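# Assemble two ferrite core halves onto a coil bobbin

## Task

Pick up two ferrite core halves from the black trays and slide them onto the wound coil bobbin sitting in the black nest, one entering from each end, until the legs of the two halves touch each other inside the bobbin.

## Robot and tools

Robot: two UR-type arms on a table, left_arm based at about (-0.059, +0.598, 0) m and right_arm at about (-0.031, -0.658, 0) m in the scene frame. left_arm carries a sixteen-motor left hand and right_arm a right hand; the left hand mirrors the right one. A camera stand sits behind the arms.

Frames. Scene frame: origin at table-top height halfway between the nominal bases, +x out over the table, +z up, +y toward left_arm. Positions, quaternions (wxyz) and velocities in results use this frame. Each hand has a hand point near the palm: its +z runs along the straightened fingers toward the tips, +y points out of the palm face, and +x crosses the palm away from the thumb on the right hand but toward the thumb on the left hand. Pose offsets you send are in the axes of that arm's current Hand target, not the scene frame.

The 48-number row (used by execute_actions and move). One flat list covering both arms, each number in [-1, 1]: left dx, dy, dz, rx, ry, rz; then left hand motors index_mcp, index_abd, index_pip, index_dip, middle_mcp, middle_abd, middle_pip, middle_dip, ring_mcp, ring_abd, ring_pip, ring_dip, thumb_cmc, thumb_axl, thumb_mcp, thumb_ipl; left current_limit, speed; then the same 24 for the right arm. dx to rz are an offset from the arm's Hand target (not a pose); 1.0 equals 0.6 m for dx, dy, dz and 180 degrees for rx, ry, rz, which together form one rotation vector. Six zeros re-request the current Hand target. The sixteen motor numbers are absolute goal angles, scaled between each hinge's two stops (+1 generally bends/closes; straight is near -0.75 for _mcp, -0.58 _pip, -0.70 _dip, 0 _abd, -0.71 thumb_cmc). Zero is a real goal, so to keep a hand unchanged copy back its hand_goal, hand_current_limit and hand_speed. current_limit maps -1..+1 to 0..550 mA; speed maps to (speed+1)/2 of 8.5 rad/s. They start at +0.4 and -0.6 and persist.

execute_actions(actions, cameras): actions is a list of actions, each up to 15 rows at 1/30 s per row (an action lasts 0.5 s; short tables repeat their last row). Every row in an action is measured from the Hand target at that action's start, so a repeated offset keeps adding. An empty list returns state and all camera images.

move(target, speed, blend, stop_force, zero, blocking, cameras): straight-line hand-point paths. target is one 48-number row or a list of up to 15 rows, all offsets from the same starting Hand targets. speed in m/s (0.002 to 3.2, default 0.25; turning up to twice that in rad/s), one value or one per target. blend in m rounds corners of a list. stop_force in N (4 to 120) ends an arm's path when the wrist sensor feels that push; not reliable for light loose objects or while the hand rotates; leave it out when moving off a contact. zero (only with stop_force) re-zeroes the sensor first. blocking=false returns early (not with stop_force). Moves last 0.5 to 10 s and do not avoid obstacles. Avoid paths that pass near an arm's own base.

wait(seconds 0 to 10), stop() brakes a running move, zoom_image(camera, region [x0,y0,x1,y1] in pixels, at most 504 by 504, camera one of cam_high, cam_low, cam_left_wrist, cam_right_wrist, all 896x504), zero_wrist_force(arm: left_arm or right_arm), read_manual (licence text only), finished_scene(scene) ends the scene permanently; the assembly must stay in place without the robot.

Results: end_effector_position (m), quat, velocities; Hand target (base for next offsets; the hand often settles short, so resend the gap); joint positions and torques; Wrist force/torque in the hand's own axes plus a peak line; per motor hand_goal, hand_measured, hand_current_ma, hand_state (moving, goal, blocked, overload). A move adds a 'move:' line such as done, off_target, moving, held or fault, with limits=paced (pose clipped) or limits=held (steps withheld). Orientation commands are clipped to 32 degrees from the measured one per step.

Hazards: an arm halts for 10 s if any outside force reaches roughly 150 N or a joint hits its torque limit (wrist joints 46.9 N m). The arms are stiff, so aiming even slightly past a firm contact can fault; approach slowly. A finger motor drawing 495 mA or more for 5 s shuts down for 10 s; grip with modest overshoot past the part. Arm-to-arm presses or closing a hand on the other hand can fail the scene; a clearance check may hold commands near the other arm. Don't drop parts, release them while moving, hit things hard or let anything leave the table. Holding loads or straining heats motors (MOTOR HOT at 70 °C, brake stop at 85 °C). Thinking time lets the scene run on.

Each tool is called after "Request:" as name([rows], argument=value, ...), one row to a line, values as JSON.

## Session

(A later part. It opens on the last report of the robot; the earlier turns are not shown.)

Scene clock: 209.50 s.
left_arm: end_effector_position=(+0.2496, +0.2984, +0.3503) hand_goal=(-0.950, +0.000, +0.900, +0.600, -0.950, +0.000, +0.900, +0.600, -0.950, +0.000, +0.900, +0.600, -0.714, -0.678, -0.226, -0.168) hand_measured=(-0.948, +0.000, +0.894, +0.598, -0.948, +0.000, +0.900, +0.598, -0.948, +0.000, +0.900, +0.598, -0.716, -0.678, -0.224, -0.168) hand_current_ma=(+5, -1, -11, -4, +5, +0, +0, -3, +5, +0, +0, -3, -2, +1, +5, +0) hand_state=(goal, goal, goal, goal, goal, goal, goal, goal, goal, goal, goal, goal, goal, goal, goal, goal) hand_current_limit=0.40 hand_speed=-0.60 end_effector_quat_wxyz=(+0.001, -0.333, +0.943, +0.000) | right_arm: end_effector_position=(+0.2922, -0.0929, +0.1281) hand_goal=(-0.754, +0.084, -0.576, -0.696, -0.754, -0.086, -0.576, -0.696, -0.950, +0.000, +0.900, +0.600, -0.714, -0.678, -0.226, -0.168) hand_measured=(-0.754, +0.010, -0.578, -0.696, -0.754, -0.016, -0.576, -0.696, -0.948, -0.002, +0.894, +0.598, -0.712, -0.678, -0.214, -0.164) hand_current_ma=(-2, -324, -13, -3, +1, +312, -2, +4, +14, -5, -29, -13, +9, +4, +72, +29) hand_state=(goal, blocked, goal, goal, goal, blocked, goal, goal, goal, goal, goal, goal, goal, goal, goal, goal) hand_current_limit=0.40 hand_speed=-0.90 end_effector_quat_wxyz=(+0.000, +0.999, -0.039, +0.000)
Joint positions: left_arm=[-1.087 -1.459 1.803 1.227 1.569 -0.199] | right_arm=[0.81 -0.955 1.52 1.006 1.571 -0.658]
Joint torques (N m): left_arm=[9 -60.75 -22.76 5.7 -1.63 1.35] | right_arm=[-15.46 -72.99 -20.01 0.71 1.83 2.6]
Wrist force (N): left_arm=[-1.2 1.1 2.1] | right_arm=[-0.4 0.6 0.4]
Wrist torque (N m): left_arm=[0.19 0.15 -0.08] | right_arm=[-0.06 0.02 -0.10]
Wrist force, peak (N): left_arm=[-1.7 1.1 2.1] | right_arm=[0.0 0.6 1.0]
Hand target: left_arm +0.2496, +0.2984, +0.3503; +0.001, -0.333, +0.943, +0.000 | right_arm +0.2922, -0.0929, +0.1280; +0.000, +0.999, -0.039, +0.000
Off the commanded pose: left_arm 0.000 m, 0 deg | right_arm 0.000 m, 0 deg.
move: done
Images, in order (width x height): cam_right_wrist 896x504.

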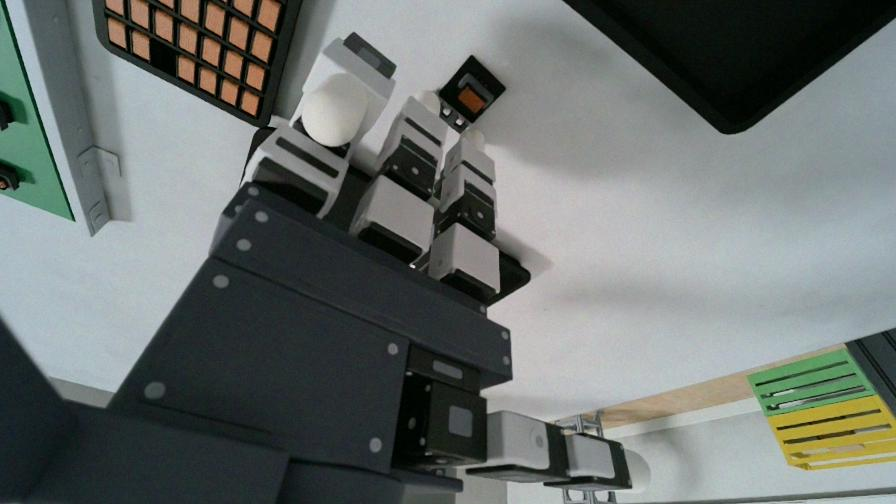

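Request:
move(target=[0,0,0,0,0,0,-0.95,0,0.9,0.6,-0.95,0,0.9,0.6,-0.95,0,0.9,0.6,-0.714,-0.678,-0.226,-0.168,0.4,-0.6,0,0.01,-0.0001,0,0,0,-0.754,0.085,-0.576,-0.696,-0.754,-0.085,-0.576,-0.696,-0.95,0,0.9,0.6,-0.714,-0.678,-0.226,-0.168,0.4,-0.9], speed=0.015, stop_force=4, cameras=["cam_right_wrist"])

Request:
zoom_image(camera="cam_right_wrist", region=[434, 80, 484, 130])

Scene clock: 214.23 s.
left_arm: end_effector_position=(+0.2496, +0.2984, +0.3503) hand_goal=(-0.950, +0.000, +0.900, +0.600, -0.950, +0.000, +0.900, +0.600, -0.950, +0.000, +0.900, +0.600, -0.714, -0.678, -0.226, -0.168) hand_measured=(-0.948, +0.000, +0.894, +0.598, -0.948, +0.000, +0.900, +0.598, -0.948, +0.000, +0.900, +0.598, -0.716, -0.678, -0.224, -0.168) hand_current_ma=(+5, -1, -11, -4, +5, +0, +0, -3, +5, +0, +0, -3, -2, +1, +5, +0) hand_state=(goal, goal, goal, goal, goal, goal, goal, goal, goal, goal, goal, goal, goal, goal, goal, goal) hand_current_limit=0.40 hand_speed=-0.60 end_effector_quat_wxyz=(+0.001, -0.333, +0.943, +0.000) | right_arm: end_effector_position=(+0.2917, -0.0989, +0.1281) hand_goal=(-0.754, +0.084, -0.576, -0.696, -0.754, -0.086, -0.576, -0.696, -0.950, +0.000, +0.900, +0.600, -0.714, -0.678, -0.226, -0.168) hand_measured=(-0.754, +0.010, -0.578, -0.696, -0.754, -0.016, -0.576, -0.696, -0.948, -0.002, +0.894, +0.598, -0.712, -0.678, -0.214, -0.164) hand_current_ma=(-2, -324, -13, -3, +1, +312, -2, +4, +14, -5, -29, -13, +9, +4, +72, +29) hand_state=(goal, blocked, goal, goal, goal, blocked, goal, goal, goal, goal, goal, goal, goal, goal, goal, goal) hand_current_limit=0.40 hand_speed=-0.90 end_effector_quat_wxyz=(+0.000, +0.999, -0.039, +0.000)
Joint positions: left_arm=[-1.087 -1.459 1.803 1.227 1.569 -0.199] | right_arm=[0.805 -0.962 1.534 1.001 1.571 -0.663]
Joint torques (N m): left_arm=[12.65 -62.92 -23.68 5.51 -1.77 1.07] | right_arm=[-16.28 -89.96 -20.27 0.87 1.29 -2.61]
Wrist force (N): left_arm=[-1.2 1.2 2.2] | right_arm=[0.1 0.3 0.4]
Wrist torque (N m): left_arm=[0.19 0.16 -0.08] | right_arm=[-0.09 -0.06 0.14]
Wrist force, peak (N): left_arm=[-1.7 1.1 2.4] | right_arm=[-0.2 0.6 1.0]
Hand target: left_arm +0.2496, +0.2984, +0.3503; +0.001, -0.333, +0.943, +0.000 | right_arm +0.2917, -0.0989, +0.1281; +0.000, +0.999, -0.039, +0.000
Off the commanded pose: left_arm 0.000 m, 0 deg | right_arm 0.000 m, 0 deg.
move: done
Images, in order (width x height): cam_right_wrist 896x504.

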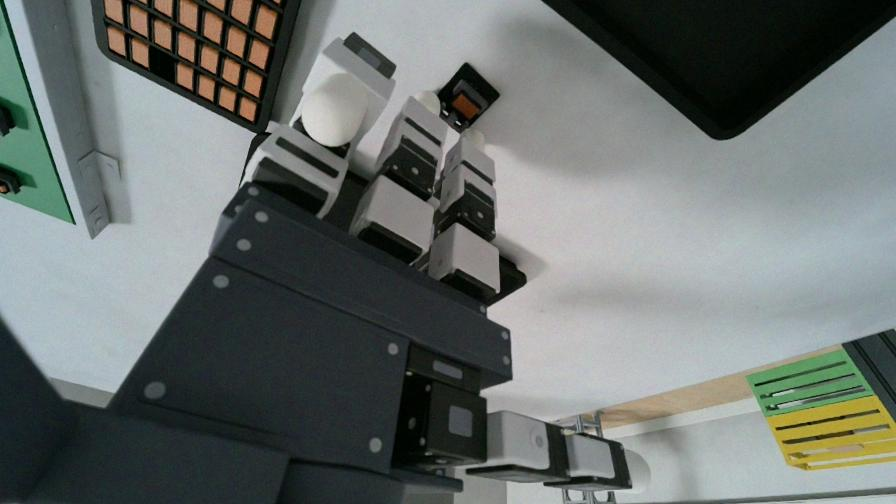

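Scaled by 10.080 from the camera's 896x504 image, which has a finer 1280x720 frame.

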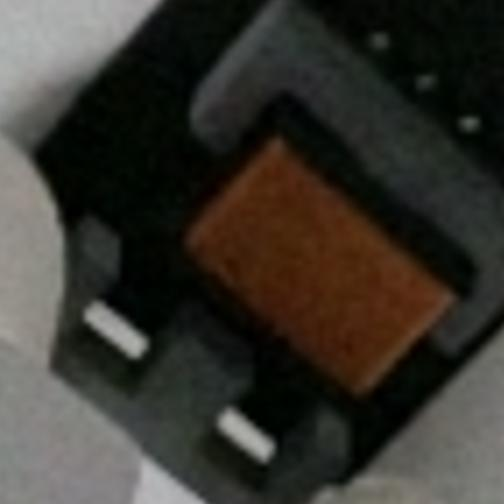

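Request:
zoom_image(camera="cam_right_wrist", region=[438, 80, 468, 110])

Request:
zoom_image(camera="cam_right_wrist", region=[456, 98, 486, 128])

Scaled by 16.800 from the camera's 896x504 image, which has a finer 1280x720 frame.

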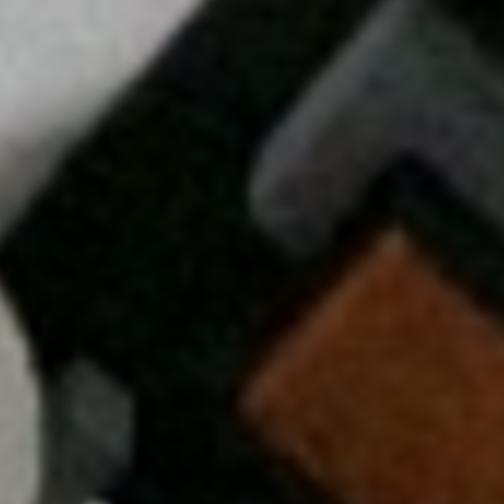

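Scaled by 16.800 from the camera's 896x504 image, which has a finer 1280x720 frame.

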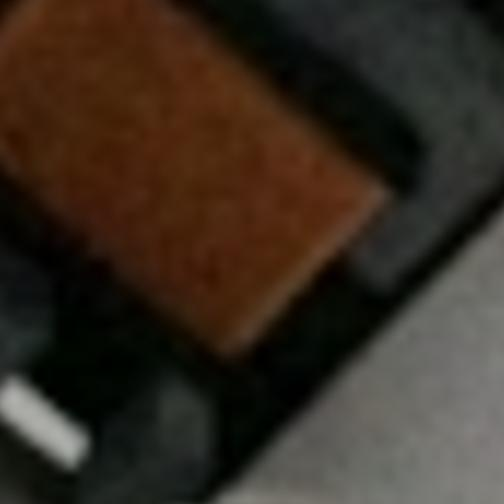

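Request:
move(target=[0,0,0,0,0,0,-0.95,0,0.9,0.6,-0.95,0,0.9,0.6,-0.95,0,0.9,0.6,-0.714,-0.678,-0.226,-0.168,0.4,-0.6,0,0.0142,0,0,0,0,-0.754,0.085,-0.576,-0.696,-0.754,-0.085,-0.576,-0.696,-0.95,0,0.9,0.6,-0.714,-0.678,-0.226,-0.168,0.4,-0.9], speed=0.008, stop_force=4, cameras=["cam_right_wrist"])

Request:
zoom_image(camera="cam_right_wrist", region=[430, 84, 490, 144])

Scene clock: 217.87 s.
left_arm: end_effector_position=(+0.2496, +0.2984, +0.3503) hand_goal=(-0.950, +0.000, +0.900, +0.600, -0.950, +0.000, +0.900, +0.600, -0.950, +0.000, +0.900, +0.600, -0.714, -0.678, -0.226, -0.168) hand_measured=(-0.948, +0.000, +0.894, +0.598, -0.948, +0.000, +0.900, +0.598, -0.948, +0.000, +0.900, +0.598, -0.716, -0.678, -0.224, -0.168) hand_current_ma=(+5, -1, -11, -4, +5, +0, +0, -3, +5, +0, +0, -3, -2, +1, +5, +0) hand_state=(goal, goal, goal, goal, goal, goal, goal, goal, goal, goal, goal, goal, goal, goal, goal, goal) hand_current_limit=0.40 hand_speed=-0.60 end_effector_quat_wxyz=(+0.001, -0.333, +0.943, +0.000) | right_arm: end_effector_position=(+0.2911, -0.1074, +0.1281) hand_goal=(-0.754, +0.084, -0.576, -0.696, -0.754, -0.086, -0.576, -0.696, -0.950, +0.000, +0.900, +0.600, -0.714, -0.678, -0.226, -0.168) hand_measured=(-0.754, +0.010, -0.578, -0.696, -0.754, -0.016, -0.576, -0.696, -0.948, -0.002, +0.894, +0.598, -0.712, -0.678, -0.214, -0.164) hand_current_ma=(-2, -324, -13, -3, +1, +312, -2, +4, +14, -5, -29, -13, +9, +4, +72, +29) hand_state=(goal, blocked, goal, goal, goal, blocked, goal, goal, goal, goal, goal, goal, goal, goal, goal, goal) hand_current_limit=0.40 hand_speed=-0.90 end_effector_quat_wxyz=(+0.000, +0.999, -0.039, +0.000)
Joint positions: left_arm=[-1.087 -1.459 1.803 1.227 1.569 -0.199] | right_arm=[0.798 -0.973 1.552 0.993 1.571 -0.67]
Joint torques (N m): left_arm=[12.12 -64.09 -24.27 5.42 -1.71 0.75] | right_arm=[-17.45 -89.28 -19.22 1.1 0.14 -2.72]
Wrist force (N): left_arm=[-1.1 1.0 1.8] | right_arm=[-0.7 0.6 0.4]
Wrist torque (N m): left_arm=[0.20 0.13 -0.07] | right_arm=[-0.06 0.02 0.08]
Wrist force, peak (N): left_arm=[-1.8 1.0 2.3] | right_arm=[-0.7 0.9 0.6]
Hand target: left_arm +0.2496, +0.2984, +0.3503; +0.001, -0.333, +0.943, +0.000 | right_arm +0.2911, -0.1074, +0.1281; +0.000, +0.999, -0.039, +0.000
Off the commanded pose: left_arm 0.000 m, 0 deg | right_arm 0.000 m, 0 deg.
move: done
Images, in order (width x height): cam_right_wrist 896x504.

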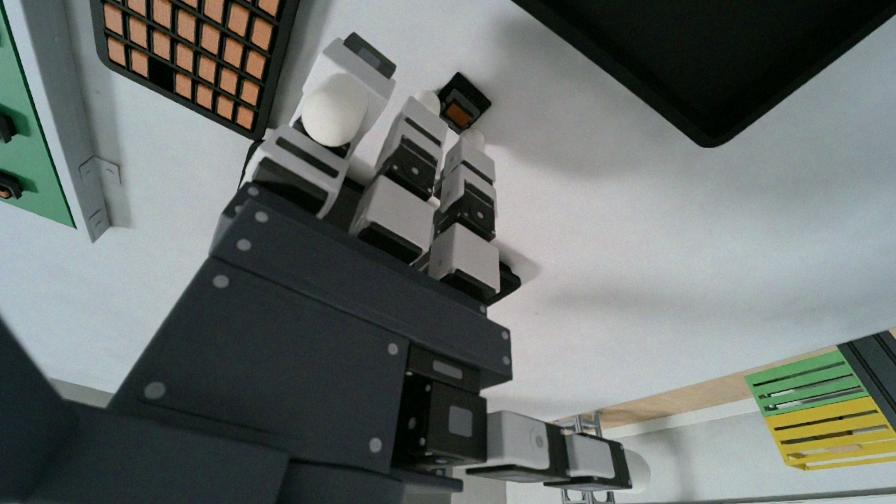

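Scaled by 8.400 from the camera's 896x504 image, which has a finer 1280x720 frame.

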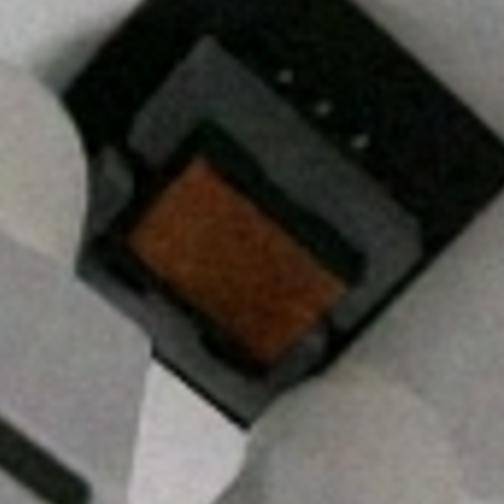

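Request:
move(target=[0,0,0,0,0,0,-0.95,0,0.9,0.6,-0.95,0,0.9,0.6,-0.95,0,0.9,0.6,-0.714,-0.678,-0.226,-0.168,0.4,-0.6,0,0.008,0,0,0,0,-0.754,0.085,-0.576,-0.696,-0.754,-0.085,-0.576,-0.696,-0.95,0,0.9,0.6,-0.714,-0.678,-0.226,-0.168,0.4,-0.9], speed=0.006, stop_force=4, cameras=["cam_right_wrist"])

Request:
zoom_image(camera="cam_right_wrist", region=[430, 84, 490, 144])

Scene clock: 220.33 s.
left_arm: end_effector_position=(+0.2496, +0.2984, +0.3503) hand_goal=(-0.950, +0.000, +0.900, +0.600, -0.950, +0.000, +0.900, +0.600, -0.950, +0.000, +0.900, +0.600, -0.714, -0.678, -0.226, -0.168) hand_measured=(-0.948, +0.000, +0.894, +0.598, -0.948, +0.000, +0.900, +0.598, -0.948, +0.000, +0.900, +0.598, -0.716, -0.678, -0.224, -0.168) hand_current_ma=(+5, -1, -11, -4, +5, +0, +0, -3, +5, +0, +0, -3, -2, +1, +5, +0) hand_state=(goal, goal, goal, goal, goal, goal, goal, goal, goal, goal, goal, goal, goal, goal, goal, goal) hand_current_limit=0.40 hand_speed=-0.60 end_effector_quat_wxyz=(+0.001, -0.333, +0.943, +0.000) | right_arm: end_effector_position=(+0.2907, -0.1121, +0.1281) hand_goal=(-0.754, +0.084, -0.576, -0.696, -0.754, -0.086, -0.576, -0.696, -0.950, +0.000, +0.900, +0.600, -0.714, -0.678, -0.226, -0.168) hand_measured=(-0.760, +0.010, -0.580, -0.696, -0.756, -0.016, -0.576, -0.696, -0.948, -0.002, +0.894, +0.598, -0.712, -0.678, -0.214, -0.164) hand_current_ma=(-32, -324, -16, -3, -14, +312, -4, +2, +14, -5, -29, -13, +9, +4, +72, +29) hand_state=(goal, blocked, goal, goal, goal, blocked, goal, goal, goal, goal, goal, goal, goal, goal, goal, goal) hand_current_limit=0.40 hand_speed=-0.90 end_effector_quat_wxyz=(+0.000, +0.999, -0.039, +0.000)
Joint positions: left_arm=[-1.087 -1.459 1.803 1.227 1.569 -0.199] | right_arm=[0.793 -0.979 1.563 0.988 1.571 -0.674]
Joint torques (N m): left_arm=[10.16 -64.16 -23.86 5.7 -1.67 1.84] | right_arm=[-17.23 -89.11 -19.16 0.93 1.52 -2.56]
Wrist force (N): left_arm=[-1.5 1.0 2.0] | right_arm=[0.0 -0.3 0.3]
Wrist torque (N m): left_arm=[0.19 0.18 -0.10] | right_arm=[0.01 -0.05 0.13]
Wrist force, peak (N): left_arm=[-1.7 1.2 2.2] | right_arm=[-0.1 1.0 0.5]
Hand target: left_arm +0.2496, +0.2984, +0.3503; +0.001, -0.333, +0.943, +0.000 | right_arm +0.2907, -0.1121, +0.1281; +0.000, +0.999, -0.039, +0.000
Off the commanded pose: left_arm 0.000 m, 0 deg | right_arm 0.000 m, 0 deg.
move: done
Images, in order (width x height): cam_right_wrist 896x504.

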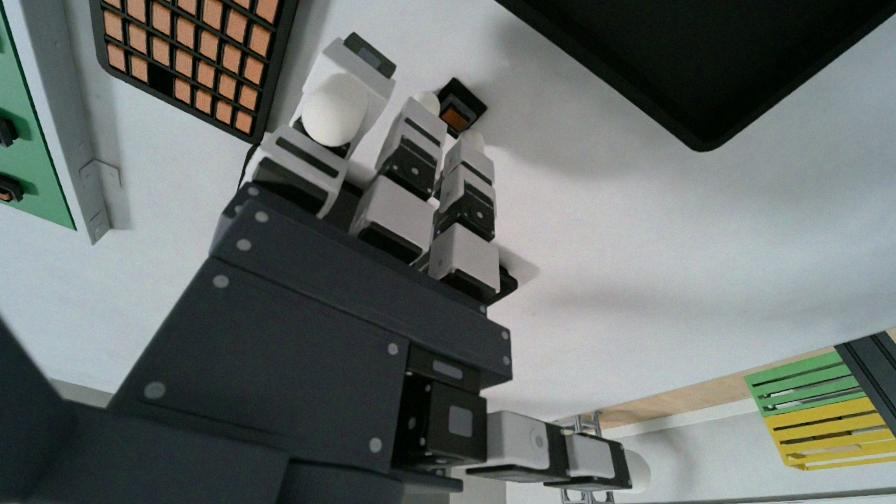

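Scaled by 8.400 from the camera's 896x504 image, which has a finer 1280x720 frame.

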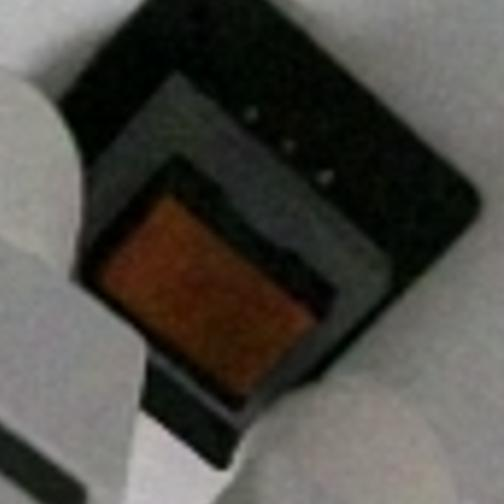

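Request:
move([
  [0,0,0,0,0,0,-0.95,0,0.9,0.6,-0.95,0,0.9,0.6,-0.95,0,0.9,0.6,-0.714,-0.678,-0.226,-0.168,0.4,-0.6,0,0.0015,0,0,0,0,-0.754,0.085,-0.576,-0.696,-0.754,-0.085,-0.576,-0.696,-0.95,0,0.9,0.6,-0.714,-0.678,-0.226,-0.168,0.4,-0.93],
  [0,0,0,0,0,0,-0.95,0,0.9,0.6,-0.95,0,0.9,0.6,-0.95,0,0.9,0.6,-0.714,-0.678,-0.226,-0.168,0.4,-0.6,0,-0.0005,0,0,0,0,-0.754,0.085,-0.576,-0.696,-0.754,-0.085,-0.576,-0.696,-0.95,0,0.9,0.6,-0.714,-0.678,-0.226,-0.168,0.4,-0.93],
  [0,0,0,0,0,0,-0.95,0,0.9,0.6,-0.95,0,0.9,0.6,-0.95,0,0.9,0.6,-0.714,-0.678,-0.226,-0.168,0.4,-0.6,0,-0.0005,0,0,0,0,-0.754,-0.05,-0.576,-0.696,-0.754,0.05,-0.576,-0.696,-0.95,0,0.9,0.6,-0.714,-0.678,-0.226,-0.168,0.4,-0.93],
], speed=0.01, cameras=["cam_right_wrist"])

Request:
zoom_image(camera="cam_right_wrist", region=[430, 84, 490, 144])

Request:
move(target=[0,0,0,0,0,0,-0.95,0,0.9,0.6,-0.95,0,0.9,0.6,-0.95,0,0.9,0.6,-0.714,-0.678,-0.226,-0.168,0.4,-0.6,0,0,-0.06,0,0,0,-0.754,-0.05,-0.576,-0.696,-0.754,0.05,-0.576,-0.696,-0.95,0,0.9,0.6,-0.714,-0.678,-0.226,-0.168,0.4,-0.9], speed=0.08, cameras=["cam_right_wrist"])

Request:
zoom_image(camera="cam_right_wrist", region=[430, 60, 490, 120])

Scene clock: 223.60 s.
left_arm: end_effector_position=(+0.2496, +0.2984, +0.3503) hand_goal=(-0.950, +0.000, +0.900, +0.600, -0.950, +0.000, +0.900, +0.600, -0.950, +0.000, +0.900, +0.600, -0.714, -0.678, -0.226, -0.168) hand_measured=(-0.948, +0.000, +0.894, +0.598, -0.948, +0.000, +0.900, +0.598, -0.948, +0.000, +0.900, +0.598, -0.716, -0.678, -0.224, -0.168) hand_current_ma=(+5, -1, -11, -4, +5, +0, +0, -3, +5, +0, +0, -3, -2, +1, +5, +0) hand_state=(goal, goal, goal, goal, goal, goal, goal, goal, goal, goal, goal, goal, goal, goal, goal, goal) hand_current_limit=0.40 hand_speed=-0.60 end_effector_quat_wxyz=(+0.001, -0.333, +0.943, +0.000) | right_arm: end_effector_position=(+0.2907, -0.1118, +0.1281) hand_goal=(-0.754, -0.050, -0.576, -0.696, -0.754, +0.050, -0.576, -0.696, -0.950, +0.000, +0.900, +0.600, -0.714, -0.678, -0.226, -0.168) hand_measured=(-0.756, -0.046, -0.578, -0.698, -0.756, +0.046, -0.578, -0.696, -0.948, -0.002, +0.894, +0.598, -0.712, -0.678, -0.214, -0.164) hand_current_ma=(-8, +15, -14, -8, -7, -14, -11, -3, +14, -5, -29, -13, +9, +4, +72, +29) hand_state=(goal, goal, goal, goal, goal, goal, goal, goal, goal, goal, goal, goal, goal, goal, goal, goal) hand_current_limit=0.40 hand_speed=-0.93 end_effector_quat_wxyz=(+0.000, +0.999, -0.039, +0.000)
Joint positions: left_arm=[-1.087 -1.459 1.803 1.227 1.569 -0.199] | right_arm=[0.794 -0.979 1.562 0.989 1.571 -0.674]
Joint torques (N m): left_arm=[11.44 -63.35 -25.44 5.31 -1.55 1] | right_arm=[19.38 -70.26 -37.69 7.14 1.32 2.62]
Wrist force (N): left_arm=[-1.2 1.0 1.8] | right_arm=[-0.2 0.5 0.4]
Wrist torque (N m): left_arm=[0.20 0.14 -0.08] | right_arm=[-0.09 -0.03 -0.04]
Wrist force, peak (N): left_arm=[-1.5 1.2 2.5] | right_arm=[-0.1 0.8 0.8]
Hand target: left_arm +0.2496, +0.2984, +0.3503; +0.001, -0.333, +0.943, +0.000 | right_arm +0.2907, -0.1118, +0.1281; +0.000, +0.999, -0.039, +0.000
Off the commanded pose: left_arm 0.000 m, 0 deg | right_arm 0.000 m, 0 deg.
move: done
Images, in order (width x height): cam_right_wrist 896x504.

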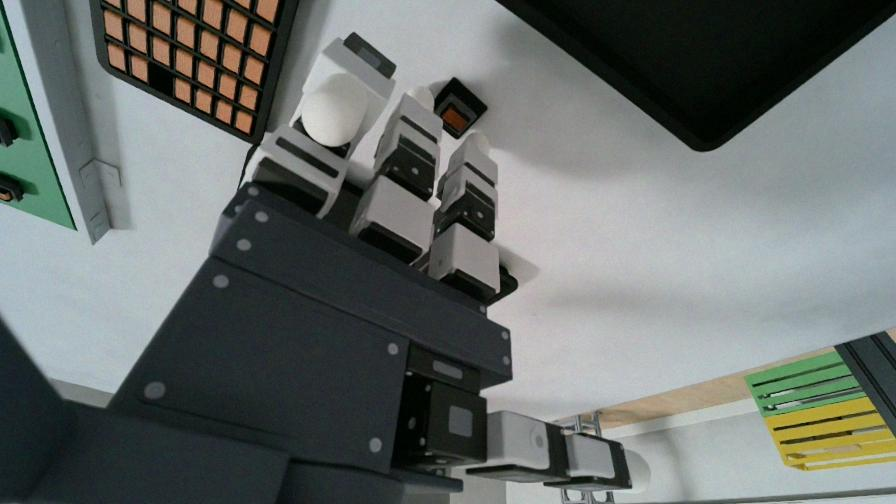

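Scaled by 8.400 from the camera's 896x504 image, which has a finer 1280x720 frame.

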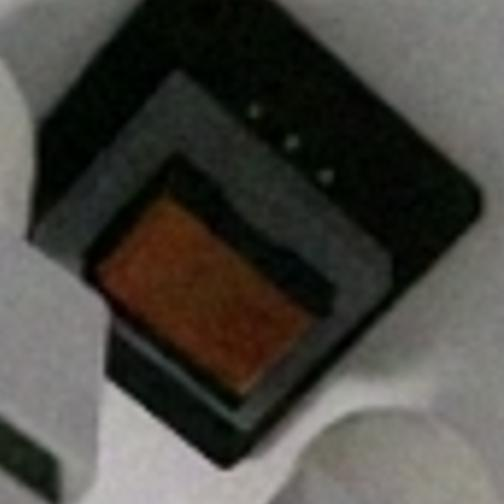

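Scene clock: 224.50 s.
left_arm: end_effector_position=(+0.2496, +0.2984, +0.3503) hand_goal=(-0.950, +0.000, +0.900, +0.600, -0.950, +0.000, +0.900, +0.600, -0.950, +0.000, +0.900, +0.600, -0.714, -0.678, -0.226, -0.168) hand_measured=(-0.948, +0.000, +0.894, +0.598, -0.948, +0.000, +0.900, +0.598, -0.948, +0.000, +0.900, +0.598, -0.716, -0.678, -0.224, -0.168) hand_current_ma=(+5, -1, -11, -4, +5, +0, +0, -3, +5, +0, +0, -3, -2, +1, +5, +0) hand_state=(goal, goal, goal, goal, goal, goal, goal, goal, goal, goal, goal, goal, goal, goal, goal, goal) hand_current_limit=0.40 hand_speed=-0.60 end_effector_quat_wxyz=(+0.001, -0.333, +0.943, +0.000) | right_arm: end_effector_position=(+0.2907, -0.1118, +0.1640) hand_goal=(-0.754, -0.050, -0.576, -0.696, -0.754, +0.050, -0.576, -0.696, -0.950, +0.000, +0.900, +0.600, -0.714, -0.678, -0.226, -0.168) hand_measured=(-0.756, -0.046, -0.578, -0.698, -0.756, +0.046, -0.578, -0.696, -0.948, -0.002, +0.894, +0.598, -0.712, -0.678, -0.214, -0.164) hand_current_ma=(-7, +15, -14, -8, -7, -14, -11, -3, +14, -5, -29, -13, +9, +4, +72, +29) hand_state=(goal, goal, goal, goal, goal, goal, goal, goal, goal, goal, goal, goal, goal, goal, goal, goal) hand_current_limit=0.40 hand_speed=-0.90 end_effector_quat_wxyz=(+0.000, +0.999, -0.039, +0.000)
Joint positions: left_arm=[-1.087 -1.459 1.803 1.227 1.569 -0.199] | right_arm=[0.794 -1.01 1.541 1.041 1.571 -0.674]
Joint torques (N m): left_arm=[13.3 -62.43 -24.56 5.27 -1.6 1.38] | right_arm=[17.31 -87.47 -39.18 7.27 1.48 2.17]
Wrist force (N): left_arm=[-1.3 0.7 2.1] | right_arm=[0.0 0.5 0.1]
Wrist torque (N m): left_arm=[0.14 0.15 -0.07] | right_arm=[0.01 -0.07 -0.02]
Wrist force, peak (N): left_arm=[-1.7 1.3 2.4] | right_arm=[-0.4 0.8 1.2]
Hand target: left_arm +0.2496, +0.2984, +0.3503; +0.001, -0.333, +0.943, +0.000 | right_arm +0.2907, -0.1118, +0.1641; +0.000, +0.999, -0.039, +0.000
Off the commanded pose: left_arm 0.000 m, 0 deg | right_arm 0.000 m, 0 deg.
move: done
Images, in order (width x height): cam_right_wrist 896x504.

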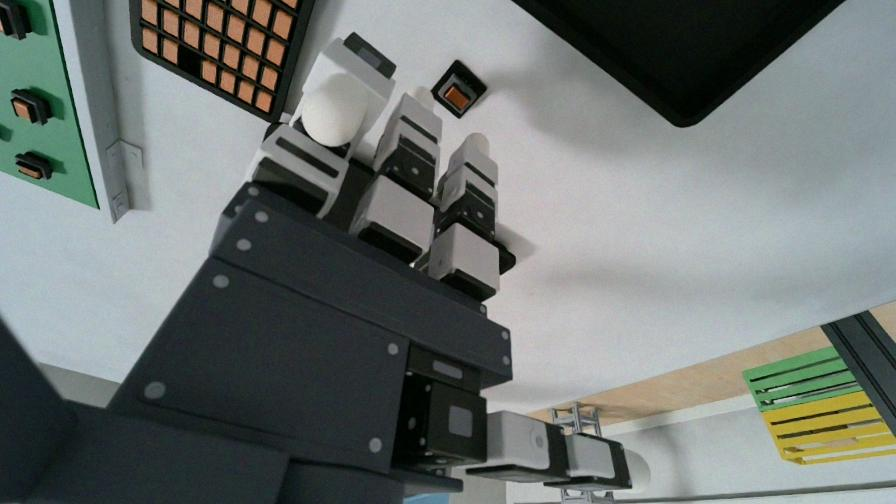

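Scaled by 8.400 from the camera's 896x504 image, which has a finer 1280x720 frame.

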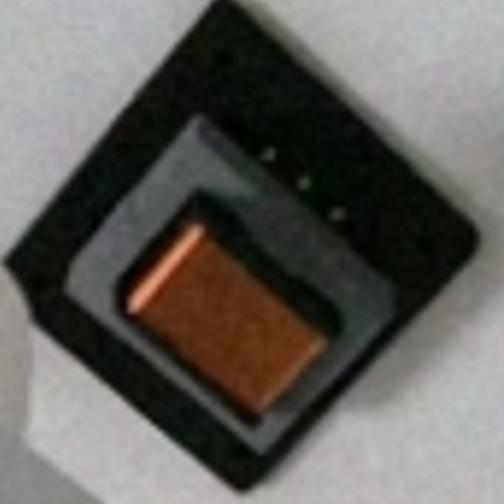

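Request:
zoom_image(camera="cam_right_wrist", region=[434, 68, 482, 116])

Scaled by 10.500 from the camera's 896x504 image, which has a finer 1280x720 frame.

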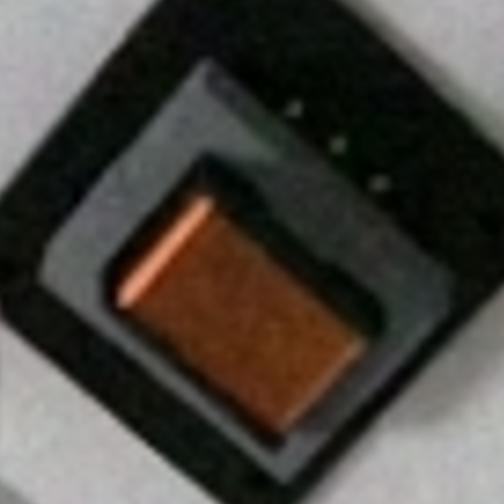

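Request:
move(target=[0,0,0,0,0,0,-0.95,0,0.9,0.6,-0.95,0,0.9,0.6,-0.95,0,0.9,0.6,-0.714,-0.678,-0.226,-0.168,0.4,-0.6,0,0,-0.12,0,0,0,-0.754,-0.05,-0.576,-0.696,-0.754,0.05,-0.576,-0.696,-0.95,0,0.9,0.6,-0.714,-0.678,-0.226,-0.168,0.4,-0.9], speed=0.15, cameras=["cam_right_wrist"])

Request:
zoom_image(camera="cam_right_wrist", region=[430, 30, 500, 100])

Scene clock: 226.83 s.
left_arm: end_effector_position=(+0.2496, +0.2984, +0.3503) hand_goal=(-0.950, +0.000, +0.900, +0.600, -0.950, +0.000, +0.900, +0.600, -0.950, +0.000, +0.900, +0.600, -0.714, -0.678, -0.226, -0.168) hand_measured=(-0.948, +0.000, +0.894, +0.598, -0.948, +0.000, +0.900, +0.598, -0.948, +0.000, +0.900, +0.598, -0.716, -0.678, -0.224, -0.168) hand_current_ma=(+5, -1, -11, -4, +5, +0, +0, -3, +5, +0, +0, -3, -2, +1, +5, +0) hand_state=(goal, goal, goal, goal, goal, goal, goal, goal, goal, goal, goal, goal, goal, goal, goal, goal) hand_current_limit=0.40 hand_speed=-0.60 end_effector_quat_wxyz=(+0.001, -0.333, +0.943, +0.000) | right_arm: end_effector_position=(+0.2908, -0.1117, +0.2359) hand_goal=(-0.754, -0.050, -0.576, -0.696, -0.754, +0.050, -0.576, -0.696, -0.950, +0.000, +0.900, +0.600, -0.714, -0.678, -0.226, -0.168) hand_measured=(-0.756, -0.046, -0.578, -0.698, -0.756, +0.046, -0.578, -0.696, -0.948, -0.002, +0.894, +0.598, -0.712, -0.678, -0.214, -0.164) hand_current_ma=(-7, +15, -14, -8, -6, -14, -11, -3, +14, -5, -29, -13, +9, +4, +72, +29) hand_state=(goal, goal, goal, goal, goal, goal, goal, goal, goal, goal, goal, goal, goal, goal, goal, goal) hand_current_limit=0.40 hand_speed=-0.90 end_effector_quat_wxyz=(+0.001, +0.999, -0.039, +0.000)
Joint positions: left_arm=[-1.087 -1.459 1.803 1.227 1.569 -0.199] | right_arm=[0.794 -1.064 1.486 1.15 1.571 -0.674]
Joint torques (N m): left_arm=[9 -61.52 -24.2 5.7 -1.5 1.21] | right_arm=[17.56 -87.54 -41.16 6.73 0.82 2.39]
Wrist force (N): left_arm=[-1.4 1.0 1.7] | right_arm=[-0.2 0.7 0.0]
Wrist torque (N m): left_arm=[0.21 0.17 -0.10] | right_arm=[0.01 0.00 -0.05]
Wrist force, peak (N): left_arm=[-2.1 1.2 2.2] | right_arm=[-0.5 0.3 1.8]
Hand target: left_arm +0.2496, +0.2984, +0.3503; +0.001, -0.333, +0.943, +0.000 | right_arm +0.2908, -0.1117, +0.2361; +0.000, +0.999, -0.039, +0.000
Off the commanded pose: left_arm 0.000 m, 0 deg | right_arm 0.000 m, 0 deg.
move: done
Images, in order (width x height): cam_right_wrist 896x504.

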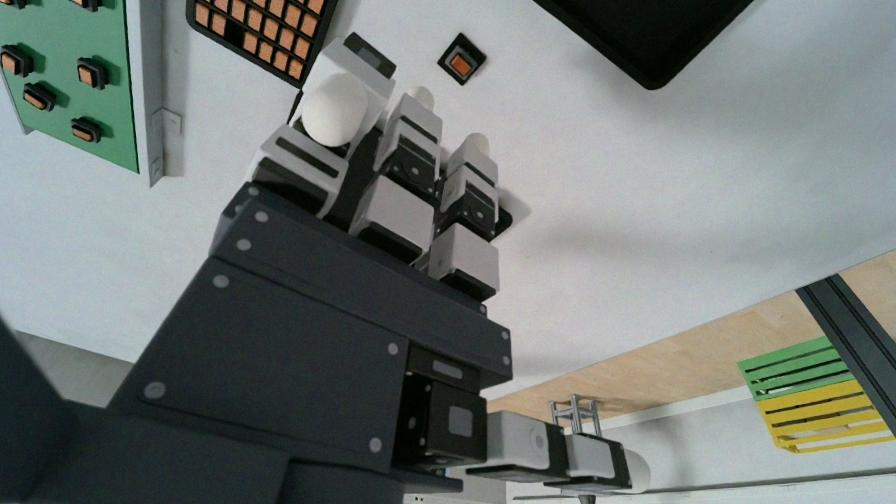

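Scaled by 7.200 from the camera's 896x504 image, which has a finer 1280x720 frame.

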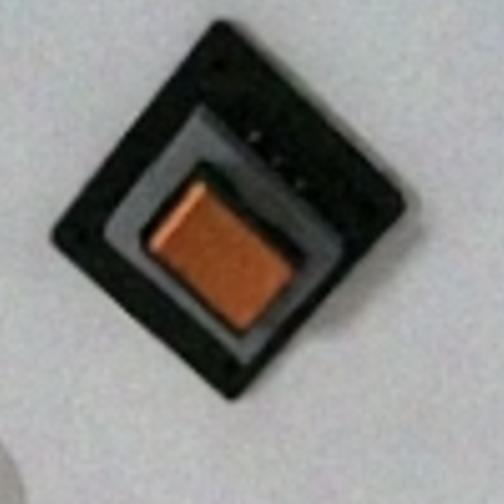

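Request:
finished_scene(scene=1)

The scene is finished: the task was done.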